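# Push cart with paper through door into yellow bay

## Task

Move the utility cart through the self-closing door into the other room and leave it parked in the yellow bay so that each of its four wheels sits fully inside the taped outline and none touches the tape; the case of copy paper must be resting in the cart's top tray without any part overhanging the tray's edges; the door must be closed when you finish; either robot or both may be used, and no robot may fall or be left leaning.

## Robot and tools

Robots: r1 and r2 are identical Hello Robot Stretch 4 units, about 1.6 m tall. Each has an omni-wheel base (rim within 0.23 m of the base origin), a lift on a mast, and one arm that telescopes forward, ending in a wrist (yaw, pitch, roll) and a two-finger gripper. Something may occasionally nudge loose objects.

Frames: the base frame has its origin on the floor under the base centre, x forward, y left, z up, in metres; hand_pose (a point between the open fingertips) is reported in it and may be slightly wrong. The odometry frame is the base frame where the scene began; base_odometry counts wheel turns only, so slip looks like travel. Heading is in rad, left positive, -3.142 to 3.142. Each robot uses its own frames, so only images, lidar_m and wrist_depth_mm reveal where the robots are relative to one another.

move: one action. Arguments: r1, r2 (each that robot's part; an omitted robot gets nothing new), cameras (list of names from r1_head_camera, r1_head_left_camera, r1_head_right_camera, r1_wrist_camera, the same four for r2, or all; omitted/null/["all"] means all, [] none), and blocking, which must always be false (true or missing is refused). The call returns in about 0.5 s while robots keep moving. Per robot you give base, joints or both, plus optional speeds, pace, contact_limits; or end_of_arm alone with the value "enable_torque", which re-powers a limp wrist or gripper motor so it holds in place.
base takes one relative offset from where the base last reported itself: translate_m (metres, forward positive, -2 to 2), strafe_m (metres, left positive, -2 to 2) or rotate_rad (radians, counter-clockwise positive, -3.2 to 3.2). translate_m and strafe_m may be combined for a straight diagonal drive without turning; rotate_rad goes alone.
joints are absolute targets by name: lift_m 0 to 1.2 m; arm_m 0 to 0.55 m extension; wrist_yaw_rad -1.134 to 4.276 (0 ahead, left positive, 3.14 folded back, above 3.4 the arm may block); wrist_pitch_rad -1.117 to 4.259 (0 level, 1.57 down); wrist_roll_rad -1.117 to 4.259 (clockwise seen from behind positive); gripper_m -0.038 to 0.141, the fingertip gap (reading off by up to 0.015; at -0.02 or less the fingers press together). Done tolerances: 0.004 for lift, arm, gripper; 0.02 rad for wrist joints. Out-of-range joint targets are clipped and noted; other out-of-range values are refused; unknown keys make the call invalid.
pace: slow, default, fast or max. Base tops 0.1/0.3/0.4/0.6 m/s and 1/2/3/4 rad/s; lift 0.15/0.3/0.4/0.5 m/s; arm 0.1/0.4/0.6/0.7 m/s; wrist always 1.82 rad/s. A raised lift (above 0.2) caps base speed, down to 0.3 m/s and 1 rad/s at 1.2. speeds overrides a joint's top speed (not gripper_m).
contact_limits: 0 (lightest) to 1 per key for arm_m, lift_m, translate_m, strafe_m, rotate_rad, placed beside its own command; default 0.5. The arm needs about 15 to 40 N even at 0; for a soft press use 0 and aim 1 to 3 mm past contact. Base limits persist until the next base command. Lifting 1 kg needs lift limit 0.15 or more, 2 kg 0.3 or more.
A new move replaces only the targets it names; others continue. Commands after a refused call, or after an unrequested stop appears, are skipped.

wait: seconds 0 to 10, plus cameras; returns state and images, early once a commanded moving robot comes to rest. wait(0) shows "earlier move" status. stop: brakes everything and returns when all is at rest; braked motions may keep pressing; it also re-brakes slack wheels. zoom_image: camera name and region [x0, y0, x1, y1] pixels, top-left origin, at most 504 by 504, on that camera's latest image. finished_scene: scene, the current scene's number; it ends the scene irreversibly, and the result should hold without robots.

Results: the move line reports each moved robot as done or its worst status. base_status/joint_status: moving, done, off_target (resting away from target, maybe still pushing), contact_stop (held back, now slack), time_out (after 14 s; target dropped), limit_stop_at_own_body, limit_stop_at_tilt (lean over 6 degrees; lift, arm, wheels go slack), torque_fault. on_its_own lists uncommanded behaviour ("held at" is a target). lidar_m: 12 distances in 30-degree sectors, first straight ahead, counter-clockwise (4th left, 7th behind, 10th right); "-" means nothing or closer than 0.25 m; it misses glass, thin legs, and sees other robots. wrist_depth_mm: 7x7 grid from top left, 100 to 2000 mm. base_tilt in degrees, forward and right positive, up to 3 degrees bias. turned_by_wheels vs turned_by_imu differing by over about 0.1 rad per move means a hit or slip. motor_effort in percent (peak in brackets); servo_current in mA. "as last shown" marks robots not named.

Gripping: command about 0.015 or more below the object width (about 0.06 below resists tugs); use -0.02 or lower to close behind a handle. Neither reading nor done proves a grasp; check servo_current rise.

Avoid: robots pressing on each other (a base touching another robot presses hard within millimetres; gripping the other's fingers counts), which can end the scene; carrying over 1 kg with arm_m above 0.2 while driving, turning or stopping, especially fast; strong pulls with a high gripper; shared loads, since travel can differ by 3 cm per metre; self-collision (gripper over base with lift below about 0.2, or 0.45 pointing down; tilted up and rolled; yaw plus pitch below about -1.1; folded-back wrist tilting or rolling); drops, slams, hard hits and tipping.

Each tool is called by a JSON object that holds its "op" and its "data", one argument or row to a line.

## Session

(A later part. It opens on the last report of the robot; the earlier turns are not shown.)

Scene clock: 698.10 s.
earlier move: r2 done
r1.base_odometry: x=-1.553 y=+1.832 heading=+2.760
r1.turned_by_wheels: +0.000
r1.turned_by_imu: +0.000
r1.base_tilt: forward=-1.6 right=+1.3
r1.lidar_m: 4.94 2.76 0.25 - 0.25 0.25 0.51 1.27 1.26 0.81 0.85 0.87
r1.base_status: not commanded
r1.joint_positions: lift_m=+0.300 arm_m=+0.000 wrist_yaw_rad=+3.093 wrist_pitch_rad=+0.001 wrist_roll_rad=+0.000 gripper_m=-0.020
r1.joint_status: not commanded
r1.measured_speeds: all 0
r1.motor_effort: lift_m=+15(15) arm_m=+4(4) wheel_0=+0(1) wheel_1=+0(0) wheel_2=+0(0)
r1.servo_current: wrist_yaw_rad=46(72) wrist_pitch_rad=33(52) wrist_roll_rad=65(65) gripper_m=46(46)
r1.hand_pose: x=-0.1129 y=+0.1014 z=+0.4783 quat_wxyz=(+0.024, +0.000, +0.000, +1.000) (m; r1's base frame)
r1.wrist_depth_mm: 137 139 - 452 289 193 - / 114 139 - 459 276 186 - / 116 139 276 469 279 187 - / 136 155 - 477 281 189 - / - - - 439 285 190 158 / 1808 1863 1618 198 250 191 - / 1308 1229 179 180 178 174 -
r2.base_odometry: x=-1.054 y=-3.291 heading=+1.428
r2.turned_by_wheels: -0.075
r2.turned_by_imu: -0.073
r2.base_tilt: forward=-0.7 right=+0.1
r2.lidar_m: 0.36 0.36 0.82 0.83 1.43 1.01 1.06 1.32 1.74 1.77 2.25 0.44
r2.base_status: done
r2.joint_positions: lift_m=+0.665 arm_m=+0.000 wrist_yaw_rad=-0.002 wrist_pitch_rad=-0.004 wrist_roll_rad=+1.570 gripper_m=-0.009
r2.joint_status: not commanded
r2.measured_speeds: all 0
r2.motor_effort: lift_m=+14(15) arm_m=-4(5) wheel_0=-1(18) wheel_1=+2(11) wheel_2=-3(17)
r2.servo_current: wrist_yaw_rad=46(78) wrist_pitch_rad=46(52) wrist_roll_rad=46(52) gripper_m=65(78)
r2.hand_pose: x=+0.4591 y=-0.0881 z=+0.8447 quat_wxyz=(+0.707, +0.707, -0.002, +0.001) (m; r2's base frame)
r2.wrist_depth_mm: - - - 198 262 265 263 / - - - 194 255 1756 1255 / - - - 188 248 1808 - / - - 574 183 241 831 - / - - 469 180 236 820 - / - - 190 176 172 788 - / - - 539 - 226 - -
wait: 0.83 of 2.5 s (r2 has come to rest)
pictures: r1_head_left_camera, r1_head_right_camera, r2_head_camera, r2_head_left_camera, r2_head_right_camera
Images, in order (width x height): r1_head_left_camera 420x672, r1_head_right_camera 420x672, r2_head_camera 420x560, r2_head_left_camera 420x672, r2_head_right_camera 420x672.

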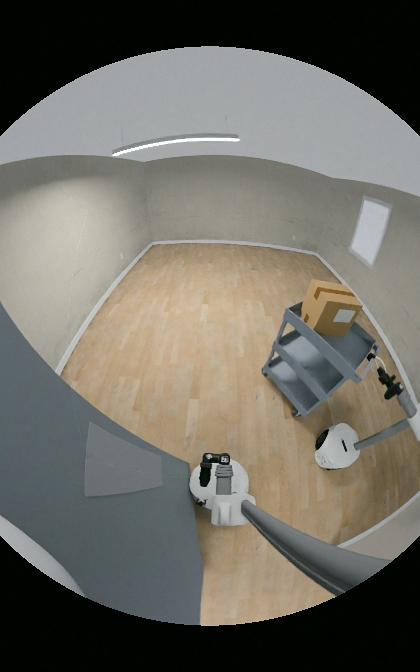

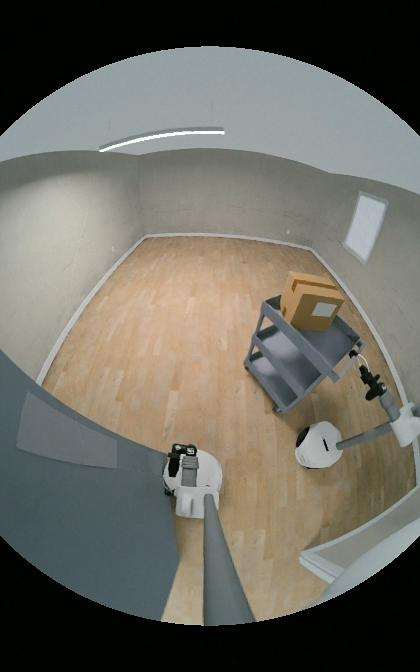

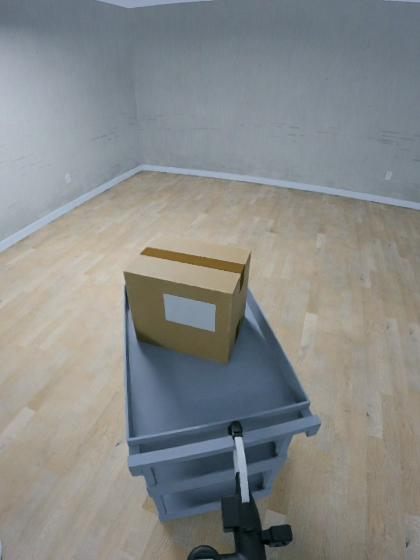

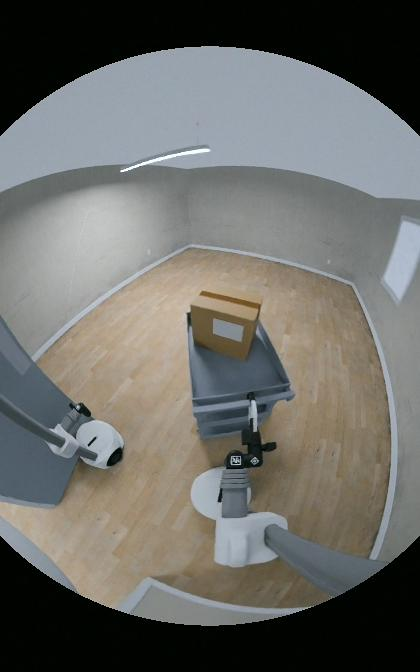

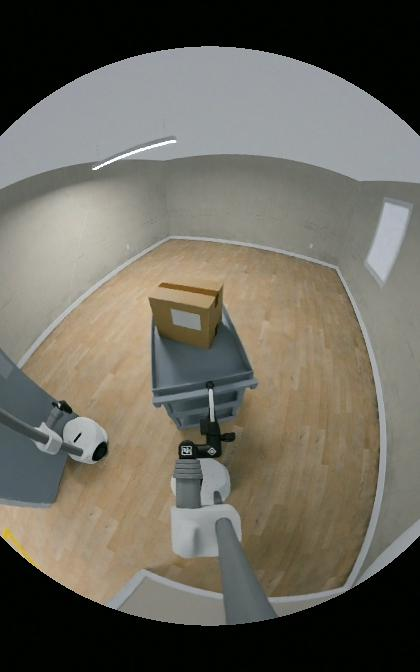

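{"op": "move", "data": {
  "r2": {"base":{"translate_m":-0.323,"strafe_m":0.309}},
  "blocking": false,
  "cameras": []
}}

{"op": "wait", "data": {
  "seconds": 4,
  "cameras": []
}}

{"op": "move", "data": {
  "r2": {"base":{"rotate_rad":-0.3}},
  "blocking": false,
  "cameras": []
}}

{"op": "wait", "data": {
  "seconds": 2,
  "cameras": ["r1_head_right_camera","r2_head_camera","r2_head_left_camera"]
}}

{"op": "zoom_image", "data": {
  "camera": "r1_head_right_camera",
  "region": [160, 360, 420, 620]
}}

Scene clock: 721.50 s.
move: r2 moving
r1: as last shown
r1.base_tilt: forward=-1.6 right=+1.2
r1.lidar_m: 4.92 2.75 0.25 - 0.25 0.25 0.51 1.27 1.25 0.79 0.84 0.87
r1.motor_effort: lift_m=+15(15) arm_m=+4(4) wheel_0=+0(0) wheel_1=+0(0) wheel_2=+0(0)
r1.servo_current: wrist_yaw_rad=52(65) wrist_pitch_rad=39(46) wrist_roll_rad=65(65) gripper_m=46(52)
r1.wrist_depth_mm: 136 138 - 455 289 193 - / 114 139 - 459 277 186 - / 116 139 277 466 278 187 - / 136 156 - 477 279 188 - / - - - 442 283 189 159 / 1863 1863 1618 198 251 190 - / 1281 1182 178 180 179 174 -
r2.base_odometry: x=-1.080 y=-3.311 heading=+1.428
r2.turned_by_wheels: +0.000
r2.turned_by_imu: +0.000
r2.base_tilt: forward=-0.6 right=+0.1
r2.lidar_m: 0.37 0.37 0.82 0.82 1.42 1.00 1.02 1.29 1.77 1.78 2.25 0.44
r2.base_status: translate_m moving; strafe_m moving
r2.joint_positions: lift_m=+0.665 arm_m=+0.000 wrist_yaw_rad=-0.002 wrist_pitch_rad=-0.004 wrist_roll_rad=+1.570 gripper_m=-0.009
r2.joint_status: not commanded
r2.measured_speeds: translate_m=-0.091 strafe_m=+0.087 rotate_rad=-0.005 lift_m=+0.000 arm_m=+0.000 wrist_yaw_rad=+0.000 wrist_pitch_rad=+0.000 wrist_roll_rad=+0.000
r2.motor_effort: lift_m=+15(15) arm_m=-4(4) wheel_0=-13(15) wheel_1=+5(6) wheel_2=+13(14)
r2.servo_current: wrist_yaw_rad=39(65) wrist_pitch_rad=46(52) wrist_roll_rad=39(52) gripper_m=72(78)
r2.hand_pose: x=+0.4591 y=-0.0880 z=+0.8447 quat_wxyz=(+0.707, +0.707, -0.002, +0.001) (m; r2's base frame)
r2.wrist_depth_mm: - - - 195 257 262 259 / - - - 191 251 1808 1229 / - - - 186 247 1756 - / - - 559 183 239 842 - / - - 473 179 236 809 - / - - 190 176 172 750 - / - - 549 - 225 - -
pictures: none
No camera images: "cameras" was empty.

Scene clock: 723.93 s.
earlier move: r2 done
r1.base_odometry: x=-1.553 y=+1.832 heading=+2.760
r1.turned_by_wheels: +0.000
r1.turned_by_imu: +0.000
r1.base_tilt: forward=-1.6 right=+1.2
r1.lidar_m: 4.93 2.77 0.25 - 0.25 0.25 0.49 1.26 0.68 0.67 0.55 0.75
r1.base_status: not commanded
r1.joint_positions: lift_m=+0.300 arm_m=+0.000 wrist_yaw_rad=+3.093 wrist_pitch_rad=+0.001 wrist_roll_rad=+0.000 gripper_m=-0.020
r1.joint_status: not commanded
r1.measured_speeds: all 0
r1.motor_effort: lift_m=+15(15) arm_m=+4(4) wheel_0=+0(1) wheel_1=+0(0) wheel_2=+0(0)
r1.servo_current: wrist_yaw_rad=72(72) wrist_pitch_rad=39(46) wrist_roll_rad=52(65) gripper_m=52(52)
r1.hand_pose: x=-0.1129 y=+0.1014 z=+0.4783 quat_wxyz=(+0.024, +0.000, +0.000, +1.000) (m; r1's base frame)
r1.wrist_depth_mm: 136 138 - 452 289 193 - / 114 139 - 459 274 186 - / 116 139 276 466 279 186 - / 137 155 - 477 283 189 - / - - - 442 283 190 159 / 1808 1863 1661 198 251 191 - / 1336 1229 178 180 179 175 -
r2.base_odometry: x=-1.406 y=-3.566 heading=+1.428
r2.turned_by_wheels: +0.000
r2.turned_by_imu: -0.001
r2.base_tilt: forward=-0.7 right=+0.1
r2.lidar_m: 0.42 0.50 0.67 0.99 3.73 0.59 0.62 0.80 1.67 1.93 2.43 0.38
r2.base_status: done
r2.joint_positions: lift_m=+0.665 arm_m=+0.000 wrist_yaw_rad=-0.003 wrist_pitch_rad=-0.004 wrist_roll_rad=+1.570 gripper_m=-0.009
r2.joint_status: not commanded
r2.measured_speeds: all 0
r2.motor_effort: lift_m=+14(15) arm_m=-4(4) wheel_0=-1(18) wheel_1=+2(7) wheel_2=+3(14)
r2.servo_current: wrist_yaw_rad=46(65) wrist_pitch_rad=46(52) wrist_roll_rad=46(65) gripper_m=65(78)
r2.hand_pose: x=+0.4590 y=-0.0884 z=+0.8447 quat_wxyz=(+0.707, +0.707, -0.003, +0.000) (m; r2's base frame)
r2.wrist_depth_mm: - - 508 174 179 - - / - 484 439 131 187 750 - / - 466 430 195 198 809 - / - - 539 153 213 - - / - - - 163 227 - - / - - 189 173 172 1808 508 / - - - - 254 1576 473
wait: 2.43 of 4 s (r2 has come to rest)
pictures: none
No camera images: "cameras" was empty.

Scene clock: 724.43 s.
move: r2 moving
r1: as last shown
r1.base_tilt: forward=-1.6 right=+1.3
r1.lidar_m: 4.95 2.78 0.25 - 0.25 0.25 0.50 1.26 0.68 0.63 0.62 0.80
r1.motor_effort: lift_m=+15(15) arm_m=+4(4) wheel_0=-1(1) wheel_1=+0(0) wheel_2=+0(0)
r1.servo_current: wrist_yaw_rad=52(59) wrist_pitch_rad=39(46) wrist_roll_rad=46(52) gripper_m=39(46)
r1.wrist_depth_mm: 136 139 - 452 287 193 - / 114 139 - 459 276 186 - / 116 139 276 469 278 187 - / 136 156 - 473 281 188 - / - - - 439 283 189 158 / 1808 1808 1618 198 251 191 - / 1308 1229 178 180 179 174 -
r2.base_odometry: x=-1.406 y=-3.566 heading=+1.203
r2.turned_by_wheels: -0.225
r2.turned_by_imu: -0.218
r2.base_tilt: forward=-0.7 right=+0.1
r2.lidar_m: 0.40 0.42 0.67 0.77 1.07 3.59 0.61 0.70 1.11 1.89 2.12 0.43
r2.base_status: rotate_rad moving
r2.joint_positions: lift_m=+0.665 arm_m=+0.000 wrist_yaw_rad=+0.012 wrist_pitch_rad=-0.004 wrist_roll_rad=+1.570 gripper_m=-0.009
r2.joint_status: not commanded
r2.measured_speeds: translate_m=+0.000 strafe_m=-0.001 rotate_rad=-0.583 lift_m=+0.000 arm_m=+0.000 wrist_yaw_rad=+0.000 wrist_pitch_rad=+0.000 wrist_roll_rad=+0.000
r2.motor_effort: lift_m=+14(15) arm_m=-4(4) wheel_0=+9(17) wheel_1=+4(12) wheel_2=+13(16)
r2.servo_current: wrist_yaw_rad=78(78) wrist_pitch_rad=39(52) wrist_roll_rad=39(59) gripper_m=65(72)
r2.hand_pose: x=+0.4604 y=-0.0839 z=+0.8447 quat_wxyz=(+0.707, +0.707, +0.003, +0.006) (m; r2's base frame)
r2.wrist_depth_mm: - - - 165 220 1661 1205 / - - - 167 223 1661 - / - - 554 169 225 809 - / - - 469 229 229 820 - / - - 512 173 231 842 - / - - 190 176 181 - - / - - - - 133 - -
pictures: none
No camera images: "cameras" was empty.

Scene clock: 725.27 s.
earlier move: r2 done
r1.base_odometry: x=-1.553 y=+1.832 heading=+2.760
r1.turned_by_wheels: +0.000
r1.turned_by_imu: +0.000
r1.base_tilt: forward=-1.6 right=+1.3
r1.lidar_m: 4.92 2.79 0.25 - 0.25 0.25 0.51 1.27 0.68 0.66 0.65 0.82
r1.base_status: not commanded
r1.joint_positions: lift_m=+0.300 arm_m=+0.000 wrist_yaw_rad=+3.093 wrist_pitch_rad=+0.001 wrist_roll_rad=+0.000 gripper_m=-0.020
r1.joint_status: not commanded
r1.measured_speeds: all 0
r1.motor_effort: lift_m=+15(15) arm_m=+4(4) wheel_0=+0(1) wheel_1=+0(0) wheel_2=+0(0)
r1.servo_current: wrist_yaw_rad=52(59) wrist_pitch_rad=46(52) wrist_roll_rad=52(59) gripper_m=39(46)
r1.hand_pose: x=-0.1129 y=+0.1014 z=+0.4783 quat_wxyz=(+0.024, +0.000, +0.000, +1.000) (m; r1's base frame)
r1.wrist_depth_mm: 136 139 - 445 289 192 - / 114 139 - 459 276 186 - / 116 139 276 469 278 187 - / 136 155 - 477 282 189 - / - - - 439 283 190 158 / 1863 1808 1661 198 250 190 - / 1308 1182 179 179 179 174 -
r2.base_odometry: x=-1.406 y=-3.567 heading=+1.128
r2.turned_by_wheels: -0.075
r2.turned_by_imu: -0.073
r2.base_tilt: forward=-0.8 right=+0.1
r2.lidar_m: 0.37 0.37 0.68 0.72 1.05 3.64 0.61 0.66 1.02 1.90 2.06 0.43
r2.base_status: done
r2.joint_positions: lift_m=+0.665 arm_m=+0.000 wrist_yaw_rad=-0.002 wrist_pitch_rad=-0.004 wrist_roll_rad=+1.570 gripper_m=-0.009
r2.joint_status: not commanded
r2.measured_speeds: all 0
r2.motor_effort: lift_m=+14(15) arm_m=-3(4) wheel_0=-1(17) wheel_1=+1(12) wheel_2=-2(16)
r2.servo_current: wrist_yaw_rad=52(78) wrist_pitch_rad=46(52) wrist_roll_rad=39(59) gripper_m=78(78)
r2.hand_pose: x=+0.4591 y=-0.0880 z=+0.8447 quat_wxyz=(+0.707, +0.707, -0.002, +0.001) (m; r2's base frame)
r2.wrist_depth_mm: - - - 190 252 270 268 / - - - 187 246 1808 1229 / - - - 185 242 1808 - / - - 530 181 238 831 - / - - 480 178 236 831 - / - - 190 176 172 809 - / - - 554 - 226 - -
wait: 0.83 of 2 s (r2 has come to rest)
pictures: r1_head_right_camera, r2_head_camera, r2_head_left_camera
Images, in order (width x height): r1_head_right_camera 420x672, r2_head_camera 420x560, r2_head_left_camera 420x672.

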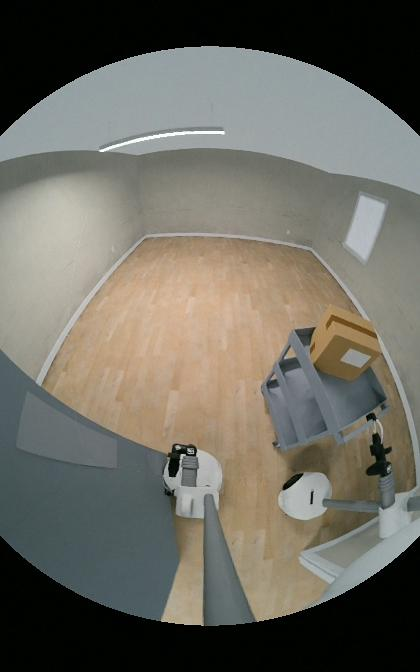

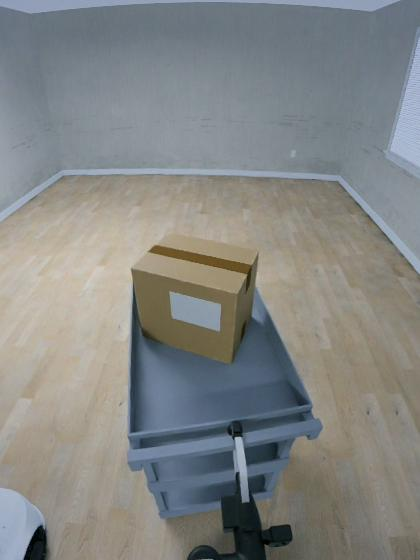

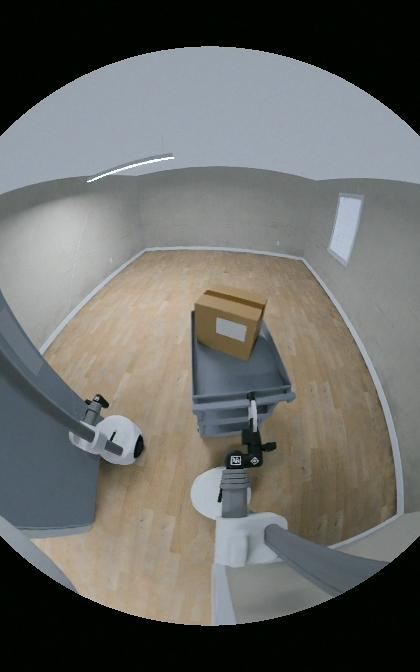

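Scaled by 1.938 from the camera's 420x672 image, which has a finer 600x960 frame.

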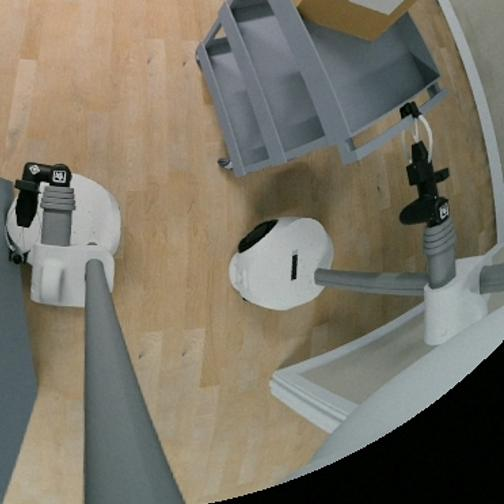

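{"op": "move", "data": {
  "r2": {"base":{"translate_m":-0.2,"strafe_m":0.3}},
  "blocking": false,
  "cameras": []
}}

{"op": "wait", "data": {
  "seconds": 4,
  "cameras": ["r1_head_right_camera","r2_head_camera","r2_head_left_camera","r2_head_right_camera"]
}}

{"op": "zoom_image", "data": {
  "camera": "r1_head_right_camera",
  "region": [160, 360, 420, 620]
}}

Scene clock: 733.23 s.
move: r2 moving
r1: as last shown
r1.lidar_m: 4.94 2.77 0.25 - 0.25 0.25 0.52 1.25 0.64 0.61 0.65 0.79
r1.servo_current: wrist_yaw_rad=46(52) wrist_pitch_rad=52(52) wrist_roll_rad=33(72) gripper_m=33(52)
r1.wrist_depth_mm: 136 139 - 455 289 193 - / 114 139 - 459 274 186 - / 116 139 274 466 279 187 - / 136 156 - 477 281 188 - / - - - 442 285 190 158 / 1863 1863 1708 199 251 191 - / 1281 1229 179 180 179 174 -
r2.base_odometry: x=-1.437 y=-3.571 heading=+1.128
r2.turned_by_wheels: +0.000
r2.turned_by_imu: +0.000
r2.base_tilt: forward=-0.7 right=+0.1
r2.lidar_m: 0.36 0.41 0.66 0.71 1.00 3.62 0.59 0.64 0.93 1.94 2.07 0.43
r2.base_status: translate_m moving; strafe_m moving
r2.joint_positions: lift_m=+0.665 arm_m=+0.000 wrist_yaw_rad=-0.002 wrist_pitch_rad=-0.004 wrist_roll_rad=+1.570 gripper_m=-0.009
r2.joint_status: not commanded
r2.measured_speeds: translate_m=-0.069 strafe_m=+0.102 rotate_rad=-0.004 lift_m=+0.000 arm_m=+0.000 wrist_yaw_rad=-0.010 wrist_pitch_rad=+0.000 wrist_roll_rad=+0.000
r2.motor_effort: lift_m=+15(15) arm_m=+2(2) wheel_0=-12(18) wheel_1=+9(9) wheel_2=+9(12)
r2.servo_current: wrist_yaw_rad=39(52) wrist_pitch_rad=39(46) wrist_roll_rad=46(52) gripper_m=65(72)
r2.hand_pose: x=+0.4591 y=-0.0881 z=+0.8447 quat_wxyz=(+0.707, +0.707, -0.002, +0.001) (m; r2's base frame)
r2.wrist_depth_mm: - - - 189 249 259 273 / - - - 186 246 1808 1205 / - - - 183 241 1808 - / - - 521 180 238 831 - / - - 480 179 235 809 - / - - 191 175 172 - - / - - 564 - 228 - -
pictures: none
No camera images: "cameras" was empty.

Scene clock: 735.43 s.
earlier move: r2 done
r1.base_odometry: x=-1.553 y=+1.832 heading=+2.760
r1.turned_by_wheels: +0.000
r1.turned_by_imu: +0.000
r1.base_tilt: forward=-1.5 right=+1.3
r1.lidar_m: 4.94 2.74 0.25 - 0.25 0.25 0.52 0.54 0.55 0.38 0.41 0.80
r1.base_status: not commanded
r1.joint_positions: lift_m=+0.300 arm_m=+0.000 wrist_yaw_rad=+3.093 wrist_pitch_rad=+0.001 wrist_roll_rad=+0.000 gripper_m=-0.020
r1.joint_status: not commanded
r1.measured_speeds: all 0
r1.motor_effort: lift_m=+15(15) arm_m=+4(4) wheel_0=+0(1) wheel_1=+0(0) wheel_2=+0(0)
r1.servo_current: wrist_yaw_rad=52(72) wrist_pitch_rad=39(52) wrist_roll_rad=52(72) gripper_m=46(52)
r1.hand_pose: x=-0.1129 y=+0.1014 z=+0.4783 quat_wxyz=(+0.024, +0.000, +0.000, +1.000) (m; r1's base frame)
r1.wrist_depth_mm: 136 139 - 455 287 192 - / 114 139 - 455 276 186 - / 117 140 276 466 278 186 - / 137 156 - 477 282 189 - / - - - 439 285 190 158 / 1863 1756 1618 198 250 191 - / 1281 1205 179 180 179 174 -
r2.base_odometry: x=-1.763 y=-3.619 heading=+1.128
r2.turned_by_wheels: +0.000
r2.turned_by_imu: -0.001
r2.base_tilt: forward=-0.7 right=+0.0
r2.lidar_m: 0.42 0.51 0.53 0.67 0.72 3.39 3.39 0.51 0.62 2.17 2.36 0.39
r2.base_status: done
r2.joint_positions: lift_m=+0.665 arm_m=+0.000 wrist_yaw_rad=-0.005 wrist_pitch_rad=-0.004 wrist_roll_rad=+1.570 gripper_m=-0.009
r2.joint_status: not commanded
r2.measured_speeds: all 0
r2.motor_effort: lift_m=+14(15) arm_m=+4(4) wheel_0=-3(20) wheel_1=+2(9) wheel_2=+2(12)
r2.servo_current: wrist_yaw_rad=52(65) wrist_pitch_rad=39(52) wrist_roll_rad=52(59) gripper_m=72(72)
r2.hand_pose: x=+0.4588 y=-0.0889 z=+0.8447 quat_wxyz=(+0.707, +0.707, -0.003, +0.000) (m; r2's base frame)
r2.wrist_depth_mm: - - 517 177 179 715 - / - - 439 185 189 732 - / - 455 430 143 200 798 - / - - 535 153 213 - - / - - - 163 227 - - / - - 187 173 172 1863 508 / - - - - 254 1576 473
wait: 2.20 of 4 s (r2 has come to rest)
pictures: r1_head_right_camera, r2_head_camera, r2_head_left_camera, r2_head_right_camera
Images, in order (width x height): r1_head_right_camera 420x672, r2_head_camera 420x560, r2_head_left_camera 420x672, r2_head_right_camera 420x672.

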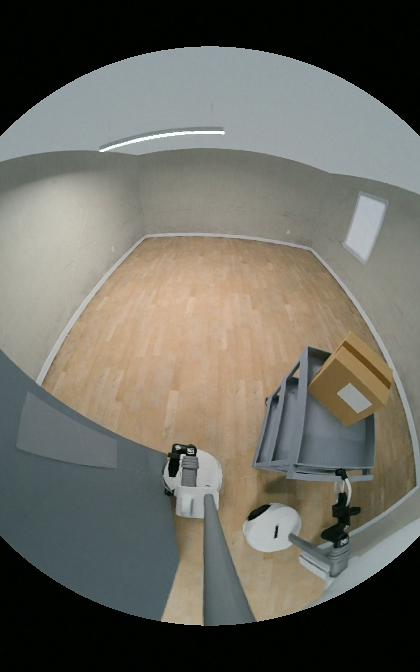

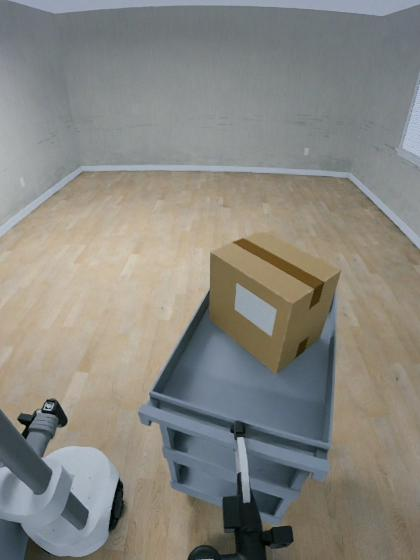

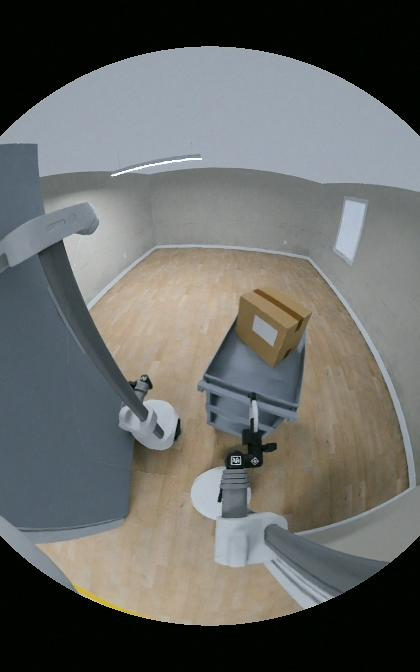

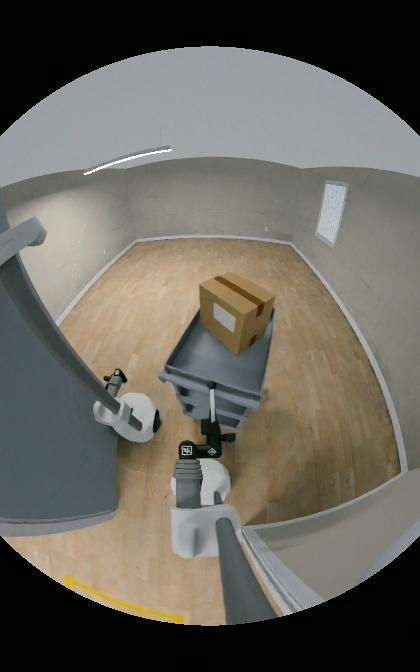

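Scaled by 1.938 from the camera's 420x672 image, which has a finer 600x960 frame.

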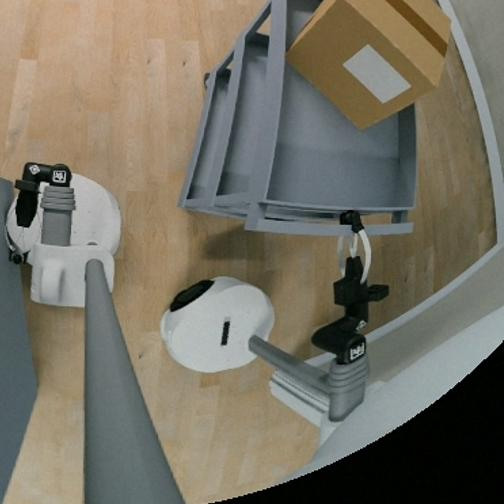

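{"op": "move", "data": {
  "r2": {"base":{"translate_m":-0.2,"strafe_m":0.08},"contact_limits":{"translate_m":0.3,"strafe_m":0.3}},
  "blocking": false,
  "cameras": []
}}

{"op": "wait", "data": {
  "seconds": 3,
  "cameras": ["r1_head_right_camera","r2_head_camera","r2_head_left_camera","r2_head_right_camera"]
}}

{"op": "zoom_image", "data": {
  "camera": "r2_head_right_camera",
  "region": [60, 360, 320, 640]
}}

r2: "contact_limits": translate_m and strafe_m are given together and make one move, which takes one limit: state it under one of them only
Scene clock: 745.43 s.
r1.base_odometry: x=-1.553 y=+1.832 heading=+2.760
r1.turned_by_wheels: +0.000
r1.turned_by_imu: +0.000
r1.base_tilt: forward=-1.6 right=+1.3
r1.lidar_m: 4.94 2.78 0.25 - 0.25 0.25 0.51 0.55 0.54 0.37 0.41 0.77
r1.base_status: not commanded
r1.joint_positions: lift_m=+0.300 arm_m=+0.000 wrist_yaw_rad=+3.093 wrist_pitch_rad=+0.001 wrist_roll_rad=+0.000 gripper_m=-0.020
r1.joint_status: not commanded
r1.measured_speeds: all 0
r1.motor_effort: lift_m=+15(15) arm_m=+4(4) wheel_0=+0(1) wheel_1=+0(0) wheel_2=+0(0)
r1.servo_current: wrist_yaw_rad=39(72) wrist_pitch_rad=46(52) wrist_roll_rad=59(72) gripper_m=46(52)
r1.hand_pose: x=-0.1129 y=+0.1014 z=+0.4783 quat_wxyz=(+0.024, +0.000, +0.000, +1.000) (m; r1's base frame)
r1.wrist_depth_mm: 136 138 - 452 289 192 - / 114 139 - 459 274 186 - / 116 139 276 469 278 187 - / 137 156 - 473 282 188 - / - - - 439 283 190 158 / 1863 1808 1661 198 250 191 - / 1308 1205 179 179 179 174 -
r2.base_odometry: x=-1.763 y=-3.619 heading=+1.128
r2.turned_by_wheels: +0.000
r2.turned_by_imu: +0.000
r2.base_tilt: forward=-0.7 right=+0.1
r2.lidar_m: 0.43 0.51 0.52 0.69 0.70 3.37 3.35 0.51 0.63 2.17 2.34 0.38
r2.base_status: done
r2.joint_positions: lift_m=+0.665 arm_m=+0.000 wrist_yaw_rad=-0.005 wrist_pitch_rad=-0.004 wrist_roll_rad=+1.570 gripper_m=-0.009
r2.joint_status: not commanded
r2.measured_speeds: all 0
r2.motor_effort: lift_m=+15(15) arm_m=+4(4) wheel_0=-3(20) wheel_1=+1(9) wheel_2=+2(12)
r2.servo_current: wrist_yaw_rad=33(65) wrist_pitch_rad=46(52) wrist_roll_rad=52(59) gripper_m=65(72)
r2.hand_pose: x=+0.4588 y=-0.0889 z=+0.8447 quat_wxyz=(+0.707, +0.707, -0.003, +0.000) (m; r2's base frame)
r2.wrist_depth_mm: - - 517 177 179 - - / - - 439 186 189 741 - / - 459 430 144 200 809 - / - - 530 153 213 - - / - - - 163 227 - - / - - 188 173 173 1921 521 / - - - - 253 1576 469
pictures: none

not run: a call was refused earlier in this reply.

Scaled by 1.800 from the camera's 420x672 image, which has a finer 600x960 frame.

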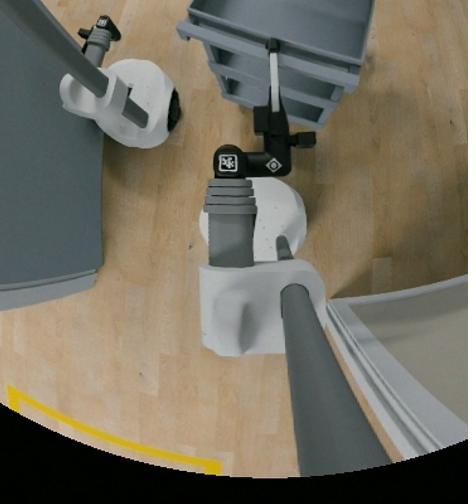

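{"op": "move", "data": {
  "r2": {"base":{"translate_m":-0.25,"strafe_m":0.12}},
  "blocking": false,
  "cameras": []
}}

{"op": "wait", "data": {
  "seconds": 3,
  "cameras": ["r1_head_right_camera","r2_head_camera","r2_head_left_camera","r2_head_right_camera"]
}}

{"op": "zoom_image", "data": {
  "camera": "r2_head_right_camera",
  "region": [60, 360, 320, 640]
}}

Scene clock: 751.73 s.
move: r2 moving
r1.base_odometry: x=-1.553 y=+1.832 heading=+2.760
r1.turned_by_wheels: +0.000
r1.turned_by_imu: +0.000
r1.base_tilt: forward=-1.6 right=+1.3
r1.lidar_m: 4.90 2.78 0.25 - 0.25 0.25 0.50 0.56 0.54 0.35 0.39 0.79
r1.base_status: not commanded
r1.joint_positions: lift_m=+0.300 arm_m=+0.000 wrist_yaw_rad=+3.093 wrist_pitch_rad=+0.001 wrist_roll_rad=+0.000 gripper_m=-0.020
r1.joint_status: not commanded
r1.measured_speeds: all 0
r1.motor_effort: lift_m=+15(15) arm_m=+4(4) wheel_0=+0(1) wheel_1=+0(0) wheel_2=+0(0)
r1.servo_current: wrist_yaw_rad=26(52) wrist_pitch_rad=39(46) wrist_roll_rad=52(59) gripper_m=39(46)
r1.hand_pose: x=-0.1129 y=+0.1014 z=+0.4783 quat_wxyz=(+0.024, +0.000, +0.000, +1.000) (m; r1's base frame)
r1.wrist_depth_mm: 136 138 - 449 289 193 - / 114 139 - 459 276 186 - / 116 140 276 466 278 187 - / 136 156 - 477 282 188 - / - - - 439 285 190 158 / 1863 1863 1618 199 251 191 - / 1336 1205 178 179 179 174 -
r2.base_odometry: x=-1.790 y=-3.640 heading=+1.128
r2.turned_by_wheels: +0.000
r2.turned_by_imu: +0.000
r2.base_tilt: forward=-0.7 right=+0.0
r2.lidar_m: 0.43 0.52 0.54 0.67 0.70 3.38 3.33 0.49 0.59 2.19 2.37 0.38
r2.base_status: translate_m moving; strafe_m moving
r2.joint_positions: lift_m=+0.665 arm_m=+0.000 wrist_yaw_rad=+0.001 wrist_pitch_rad=-0.004 wrist_roll_rad=+1.570 gripper_m=-0.009
r2.joint_status: not commanded
r2.measured_speeds: translate_m=-0.122 strafe_m=+0.058 rotate_rad=-0.001 lift_m=+0.000 arm_m=+0.000 wrist_yaw_rad=+0.012 wrist_pitch_rad=+0.000 wrist_roll_rad=+0.000
r2.motor_effort: lift_m=+15(15) arm_m=-2(4) wheel_0=-8(13) wheel_1=-8(8) wheel_2=+17(18)
r2.servo_current: wrist_yaw_rad=39(52) wrist_pitch_rad=46(46) wrist_roll_rad=46(59) gripper_m=72(72)
r2.hand_pose: x=+0.4594 y=-0.0871 z=+0.8447 quat_wxyz=(+0.707, +0.707, -0.001, +0.002) (m; r2's base frame)
r2.wrist_depth_mm: - - 477 121 174 - - / - 455 418 179 182 741 - / - 492 442 137 195 - - / - - 559 146 210 - - / - - - 158 226 - - / - - 189 173 182 1863 517 / - - - - - 1537 1255
pictures: none
No camera images: "cameras" was empty.

Scene clock: 753.53 s.
earlier move: r2 done
r1.base_odometry: x=-1.553 y=+1.832 heading=+2.760
r1.turned_by_wheels: +0.000
r1.turned_by_imu: +0.000
r1.base_tilt: forward=-1.6 right=+1.3
r1.lidar_m: 4.95 2.75 0.25 - 0.25 0.25 0.52 0.64 0.34 0.34 0.49 3.99
r1.base_status: not commanded
r1.joint_positions: lift_m=+0.300 arm_m=+0.000 wrist_yaw_rad=+3.093 wrist_pitch_rad=+0.001 wrist_roll_rad=+0.000 gripper_m=-0.020
r1.joint_status: not commanded
r1.measured_speeds: all 0
r1.motor_effort: lift_m=+15(15) arm_m=+4(4) wheel_0=+0(1) wheel_1=+0(0) wheel_2=+0(0)
r1.servo_current: wrist_yaw_rad=59(65) wrist_pitch_rad=39(52) wrist_roll_rad=33(59) gripper_m=39(52)
r1.hand_pose: x=-0.1129 y=+0.1014 z=+0.4783 quat_wxyz=(+0.024, +0.000, +0.000, +1.000) (m; r1's base frame)
r1.wrist_depth_mm: 136 138 - 452 289 193 - / 114 139 - 459 276 186 - / 116 139 276 466 279 187 - / 136 155 - 480 281 188 - / - - - 439 285 190 158 / 1863 1756 1661 198 251 190 - / 768 854 179 180 179 174 -
r2.base_odometry: x=-1.978 y=-3.793 heading=+1.128
r2.turned_by_wheels: +0.000
r2.turned_by_imu: +0.000
r2.base_tilt: forward=-0.7 right=+0.1
r2.lidar_m: 0.46 0.64 0.61 0.54 0.64 3.12 3.09 3.22 0.44 0.86 2.43 0.35
r2.base_status: done
r2.joint_positions: lift_m=+0.665 arm_m=+0.000 wrist_yaw_rad=+0.001 wrist_pitch_rad=-0.004 wrist_roll_rad=+1.570 gripper_m=-0.009
r2.joint_status: not commanded
r2.measured_speeds: all 0
r2.motor_effort: lift_m=+14(15) arm_m=-4(4) wheel_0=+1(15) wheel_1=-3(8) wheel_2=+3(18)
r2.servo_current: wrist_yaw_rad=46(52) wrist_pitch_rad=46(52) wrist_roll_rad=59(59) gripper_m=72(72)
r2.hand_pose: x=+0.4594 y=-0.0871 z=+0.8447 quat_wxyz=(+0.707, +0.707, -0.001, +0.002) (m; r2's base frame)
r2.wrist_depth_mm: - 410 404 - 150 - - / - 397 384 106 163 - - / - - 477 119 180 - - / - - 627 191 198 - - / - - - 145 223 1863 - / - - 186 171 172 1808 484 / - - - - - 1708 1308
wait: 1.80 of 3 s (r2 has come to rest)
pictures: r1_head_right_camera, r2_head_camera, r2_head_left_camera, r2_head_right_camera
Images, in order (width x height): r1_head_right_camera 420x672, r2_head_camera 420x560, r2_head_left_camera 420x672, r2_head_right_camera 420x672.

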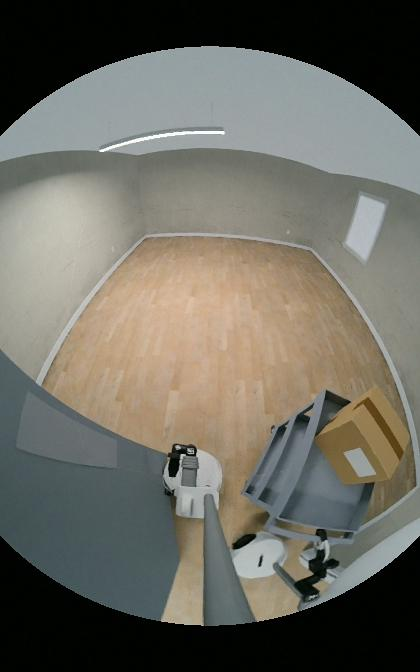

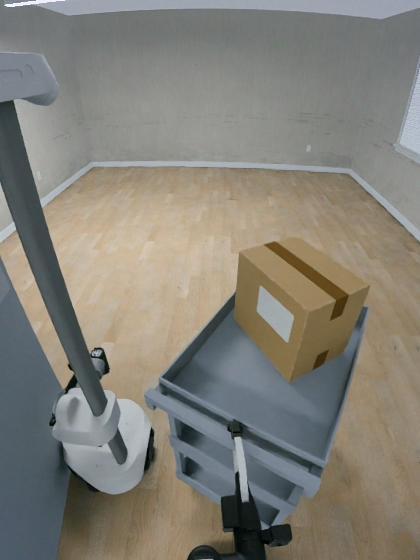

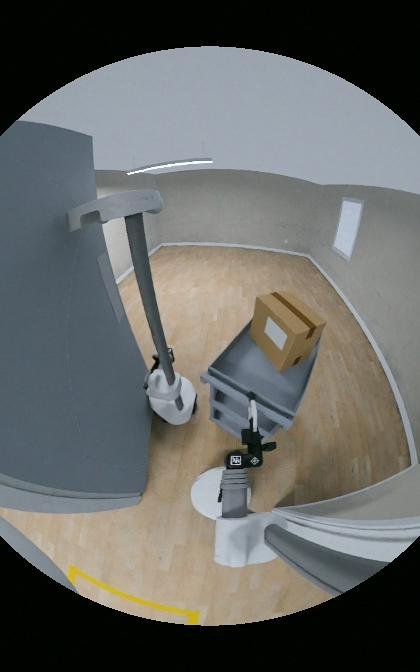

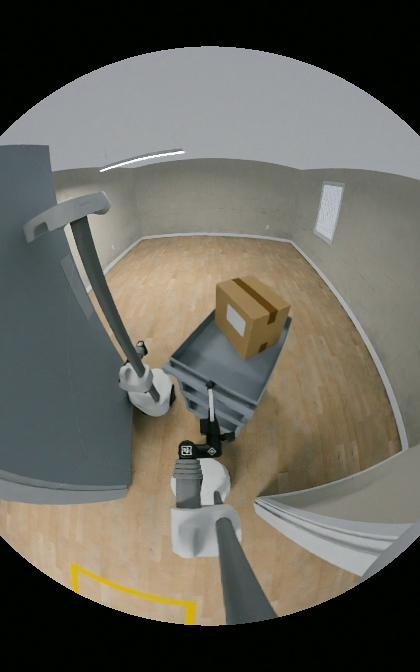

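Scaled by 1.800 from the camera's 420x672 image, which has a finer 600x960 frame.

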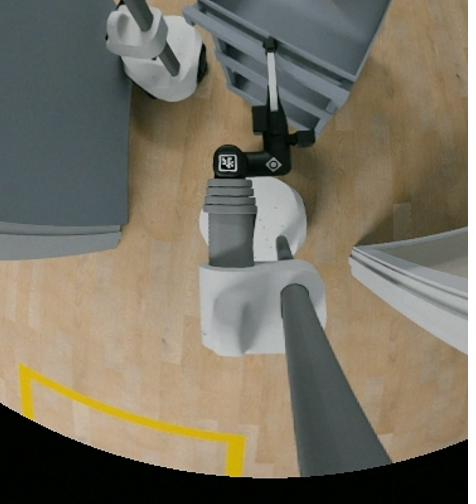

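{"op": "move", "data": {
  "r2": {"base":{"translate_m":-0.4,"strafe_m":0.17},"contact_limits":{"translate_m":0.3}},
  "blocking": false,
  "cameras": []
}}

{"op": "wait", "data": {
  "seconds": 4,
  "cameras": ["r1_head_right_camera","r2_head_camera","r2_head_right_camera"]
}}

Scene clock: 764.03 s.
move: r2 moving
r1: as last shown
r1.lidar_m: 4.96 2.77 0.25 - 0.25 0.25 0.50 0.68 0.34 0.35 0.50 3.97
r1.servo_current: wrist_yaw_rad=33(52) wrist_pitch_rad=39(46) wrist_roll_rad=52(59) gripper_m=33(46)
r1.wrist_depth_mm: 136 139 - 452 289 193 - / 114 139 - 459 276 186 - / 116 140 276 466 279 187 - / 136 156 - 477 282 189 - / - - - 442 285 190 158 / 1863 1863 1661 198 250 190 - / 788 809 178 180 179 174 -
r2.base_odometry: x=-2.004 y=-3.815 heading=+1.128
r2.turned_by_wheels: +0.000
r2.turned_by_imu: +0.000
r2.base_tilt: forward=-0.6 right=+0.0
r2.lidar_m: 0.45 0.66 0.57 0.52 0.61 3.13 3.06 2.98 0.41 0.67 2.46 0.36
r2.base_status: translate_m moving; strafe_m moving
r2.joint_positions: lift_m=+0.665 arm_m=+0.000 wrist_yaw_rad=+0.001 wrist_pitch_rad=-0.004 wrist_roll_rad=+1.570 gripper_m=-0.009
r2.joint_status: not commanded
r2.measured_speeds: translate_m=-0.122 strafe_m=+0.053 rotate_rad=+0.003 lift_m=+0.000 arm_m=+0.000 wrist_yaw_rad=+0.000 wrist_pitch_rad=+0.000 wrist_roll_rad=+0.000
r2.motor_effort: lift_m=+14(15) arm_m=-4(4) wheel_0=-10(13) wheel_1=-5(7) wheel_2=+15(16)
r2.servo_current: wrist_yaw_rad=59(59) wrist_pitch_rad=46(46) wrist_roll_rad=46(65) gripper_m=72(72)
r2.contact_limits: translate_m 0.3
r2.hand_pose: x=+0.4594 y=-0.0871 z=+0.8447 quat_wxyz=(+0.707, +0.707, -0.001, +0.002) (m; r2's base frame)
r2.wrist_depth_mm: - 407 402 - 150 - - / - 415 387 106 163 - - / - - 480 117 181 - - / - - 634 133 199 - - / - - - 146 224 1808 535 / - - 186 172 172 1863 488 / - - - - - 1537 1308
pictures: none
No camera images: "cameras" was empty.

Scene clock: 766.37 s.
earlier move: r2 done
r1.base_odometry: x=-1.553 y=+1.832 heading=+2.760
r1.turned_by_wheels: +0.000
r1.turned_by_imu: +0.000
r1.base_tilt: forward=-1.6 right=+1.3
r1.lidar_m: 4.94 2.76 0.25 - 0.25 0.25 0.52 0.47 0.46 0.52 2.91 3.97
r1.base_status: not commanded
r1.joint_positions: lift_m=+0.300 arm_m=+0.000 wrist_yaw_rad=+3.093 wrist_pitch_rad=+0.001 wrist_roll_rad=+0.000 gripper_m=-0.020
r1.joint_status: not commanded
r1.measured_speeds: all 0
r1.motor_effort: lift_m=+15(15) arm_m=+4(4) wheel_0=+0(1) wheel_1=+0(0) wheel_2=+0(0)
r1.servo_current: wrist_yaw_rad=52(78) wrist_pitch_rad=39(52) wrist_roll_rad=46(78) gripper_m=46(46)
r1.hand_pose: x=-0.1129 y=+0.1014 z=+0.4783 quat_wxyz=(+0.024, +0.000, +0.000, +1.000) (m; r1's base frame)
r1.wrist_depth_mm: 136 138 - 449 289 193 - / 114 139 - 455 273 186 - / 116 139 276 466 278 186 - / 136 156 - 473 281 189 - / - - - 439 285 189 159 / 1708 1098 1118 198 250 191 - / 1008 1008 179 180 179 174 -
r2.base_odometry: x=-2.303 y=-4.081 heading=+1.128
r2.turned_by_wheels: +0.000
r2.turned_by_imu: +0.000
r2.base_tilt: forward=-0.7 right=+0.1
r2.lidar_m: 0.45 0.58 0.49 0.95 2.52 2.72 2.66 2.89 2.46 0.56 0.57 0.35
r2.base_status: done
r2.joint_positions: lift_m=+0.665 arm_m=+0.000 wrist_yaw_rad=+0.001 wrist_pitch_rad=-0.004 wrist_roll_rad=+1.570 gripper_m=-0.009
r2.joint_status: not commanded
r2.measured_speeds: all 0
r2.motor_effort: lift_m=+14(15) arm_m=-3(4) wheel_0=-1(13) wheel_1=-4(8) wheel_2=+5(17)
r2.servo_current: wrist_yaw_rad=46(65) wrist_pitch_rad=39(52) wrist_roll_rad=52(65) gripper_m=72(72)
r2.contact_limits: translate_m 0.3
r2.hand_pose: x=+0.4594 y=-0.0871 z=+0.8447 quat_wxyz=(+0.707, +0.707, -0.001, +0.002) (m; r2's base frame)
r2.wrist_depth_mm: - 353 - - 127 - - / - 459 - - 145 - - / - - 640 - 164 - - / - - - 108 189 1708 - / - - - 123 221 1863 504 / 820 - 186 165 182 1464 466 / - - - - 379 379 384
wait: 2.33 of 4 s (r2 has come to rest)
pictures: r1_head_right_camera, r2_head_camera, r2_head_right_camera
Images, in order (width x height): r1_head_right_camera 420x672, r2_head_camera 420x560, r2_head_right_camera 420x672.

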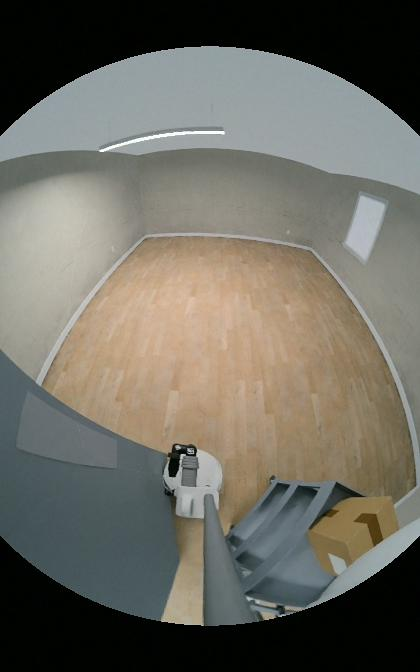

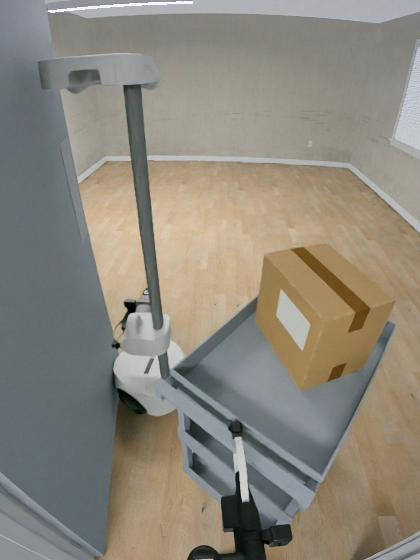

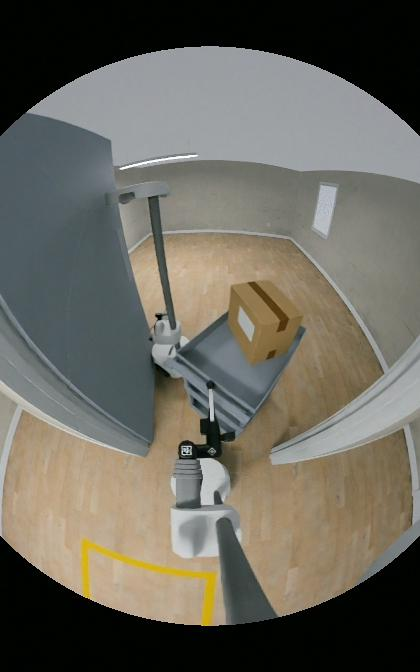

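{"op": "move", "data": {
  "r2": {"base":{"translate_m":-0.12,"strafe_m":-0.14},"contact_limits":{"translate_m":0.3}},
  "blocking": false,
  "cameras": []
}}

{"op": "wait", "data": {
  "seconds": 3,
  "cameras": ["r2_head_camera","r2_head_right_camera"]
}}

{"op": "zoom_image", "data": {
  "camera": "r2_head_camera",
  "region": [60, 260, 360, 560]
}}

Scene clock: 772.93 s.
move: r2 moving
r1: as last shown
r1.lidar_m: 4.92 2.75 0.25 - 0.25 0.25 0.51 0.50 0.49 0.52 2.90 3.99
r1.motor_effort: lift_m=+15(15) arm_m=+4(4) wheel_0=+0(1) wheel_1=+0(1) wheel_2=+0(0)
r1.servo_current: wrist_yaw_rad=46(65) wrist_pitch_rad=46(46) wrist_roll_rad=52(65) gripper_m=39(46)
r1.wrist_depth_mm: 137 138 - 449 289 191 - / 114 139 - 455 274 185 - / 116 139 274 466 278 187 - / 137 155 - 477 282 188 - / - - - 442 283 190 158 / 1618 1118 1160 198 251 191 - / 1205 1008 178 179 179 174 -
r2.base_odometry: x=-2.291 y=-4.110 heading=+1.129
r2.turned_by_wheels: +0.001
r2.turned_by_imu: +0.002
r2.base_tilt: forward=-0.7 right=+0.1
r2.lidar_m: 0.44 0.62 0.52 1.04 2.56 2.68 2.64 2.88 2.43 0.55 0.55 0.33
r2.base_status: translate_m moving; strafe_m moving
r2.joint_positions: lift_m=+0.665 arm_m=+0.000 wrist_yaw_rad=+0.003 wrist_pitch_rad=-0.004 wrist_roll_rad=+1.570 gripper_m=-0.009
r2.joint_status: not commanded
r2.measured_speeds: translate_m=-0.081 strafe_m=-0.094 rotate_rad=+0.001 lift_m=+0.000 arm_m=+0.000 wrist_yaw_rad=+0.020 wrist_pitch_rad=+0.000 wrist_roll_rad=+0.000
r2.motor_effort: lift_m=+14(15) arm_m=-3(4) wheel_0=+11(13) wheel_1=-11(11) wheel_2=+12(13)
r2.servo_current: wrist_yaw_rad=46(59) wrist_pitch_rad=39(46) wrist_roll_rad=52(65) gripper_m=65(78)
r2.contact_limits: translate_m 0.3
r2.hand_pose: x=+0.4596 y=-0.0865 z=+0.8447 quat_wxyz=(+0.707, +0.707, +0.000, +0.003) (m; r2's base frame)
r2.wrist_depth_mm: - 362 - - 131 - - / - 445 - - 146 - - / - - 615 - 165 - - / - - - 107 188 1808 - / - - - 124 219 1756 512 / 842 - 186 163 182 1499 477 / - - - - 300 379 382
pictures: none
No camera images: "cameras" was empty.

Scene clock: 774.43 s.
earlier move: r2 done
r1.base_odometry: x=-1.553 y=+1.832 heading=+2.760
r1.turned_by_wheels: +0.000
r1.turned_by_imu: +0.000
r1.base_tilt: forward=-1.6 right=+1.3
r1.lidar_m: 4.93 2.76 0.25 - 0.25 0.25 0.50 0.59 0.51 0.51 2.89 3.99
r1.base_status: not commanded
r1.joint_positions: lift_m=+0.300 arm_m=+0.000 wrist_yaw_rad=+3.093 wrist_pitch_rad=+0.001 wrist_roll_rad=+0.000 gripper_m=-0.020
r1.joint_status: not commanded
r1.measured_speeds: all 0
r1.motor_effort: lift_m=+15(15) arm_m=+4(4) wheel_0=+0(1) wheel_1=+0(1) wheel_2=+0(0)
r1.servo_current: wrist_yaw_rad=39(72) wrist_pitch_rad=39(52) wrist_roll_rad=39(65) gripper_m=46(46)
r1.hand_pose: x=-0.1129 y=+0.1014 z=+0.4783 quat_wxyz=(+0.024, +0.000, +0.000, +1.000) (m; r1's base frame)
r1.wrist_depth_mm: 137 139 - 452 287 192 - / 114 139 - 455 274 186 - / 116 140 276 466 279 187 - / 136 155 - 477 282 189 - / 1336 - - 439 283 190 158 / 1336 1229 1708 198 251 190 - / 1098 1078 178 180 179 174 -
r2.base_odometry: x=-2.228 y=-4.250 heading=+1.129
r2.turned_by_wheels: +0.000
r2.turned_by_imu: +0.001
r2.base_tilt: forward=-0.7 right=+0.1
r2.lidar_m: 0.43 0.54 0.68 1.64 2.68 2.63 2.57 2.74 2.32 0.73 0.45 0.37
r2.base_status: done
r2.joint_positions: lift_m=+0.665 arm_m=+0.000 wrist_yaw_rad=+0.006 wrist_pitch_rad=-0.004 wrist_roll_rad=+1.570 gripper_m=-0.009
r2.joint_status: not commanded
r2.measured_speeds: all 0
r2.motor_effort: lift_m=+14(15) arm_m=-4(4) wheel_0=+7(13) wheel_1=+1(11) wheel_2=+3(14)
r2.servo_current: wrist_yaw_rad=59(65) wrist_pitch_rad=39(52) wrist_roll_rad=65(65) gripper_m=72(78)
r2.contact_limits: translate_m 0.3
r2.hand_pose: x=+0.4598 y=-0.0857 z=+0.8447 quat_wxyz=(+0.707, +0.707, +0.001, +0.004) (m; r2's base frame)
r2.wrist_depth_mm: - - 459 113 165 676 - / - 430 410 123 177 741 - / - 500 442 131 190 798 - / - - 549 141 206 - - / - - - 154 224 - - / - - 185 177 171 1863 500 / - 960 976 - - 931 917
wait: 1.50 of 3 s (r2 has come to rest)
pictures: r2_head_camera, r2_head_right_camera
Images, in order (width x height): r2_head_camera 420x560, r2_head_right_camera 420x672.

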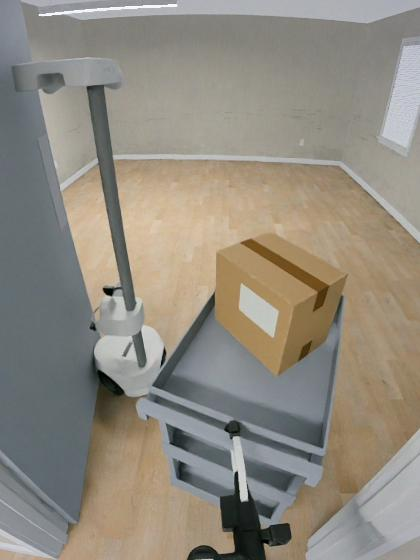

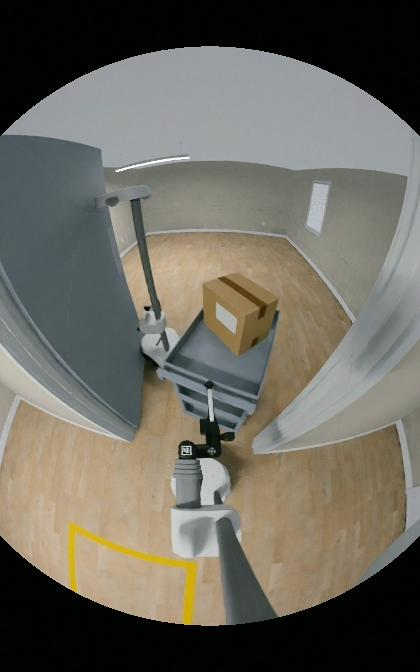

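Scaled by 1.680 from the camera's 420x560 image, which has a finer 1200x1600 frame.

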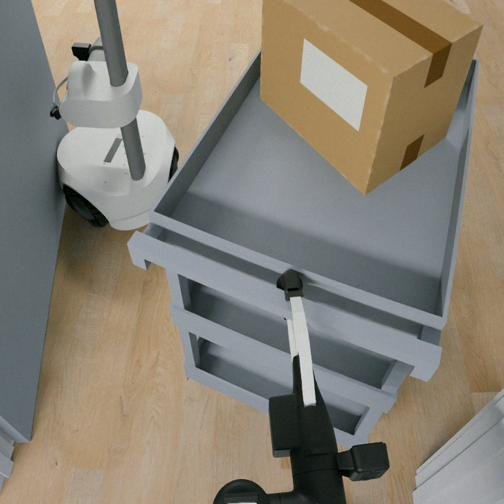

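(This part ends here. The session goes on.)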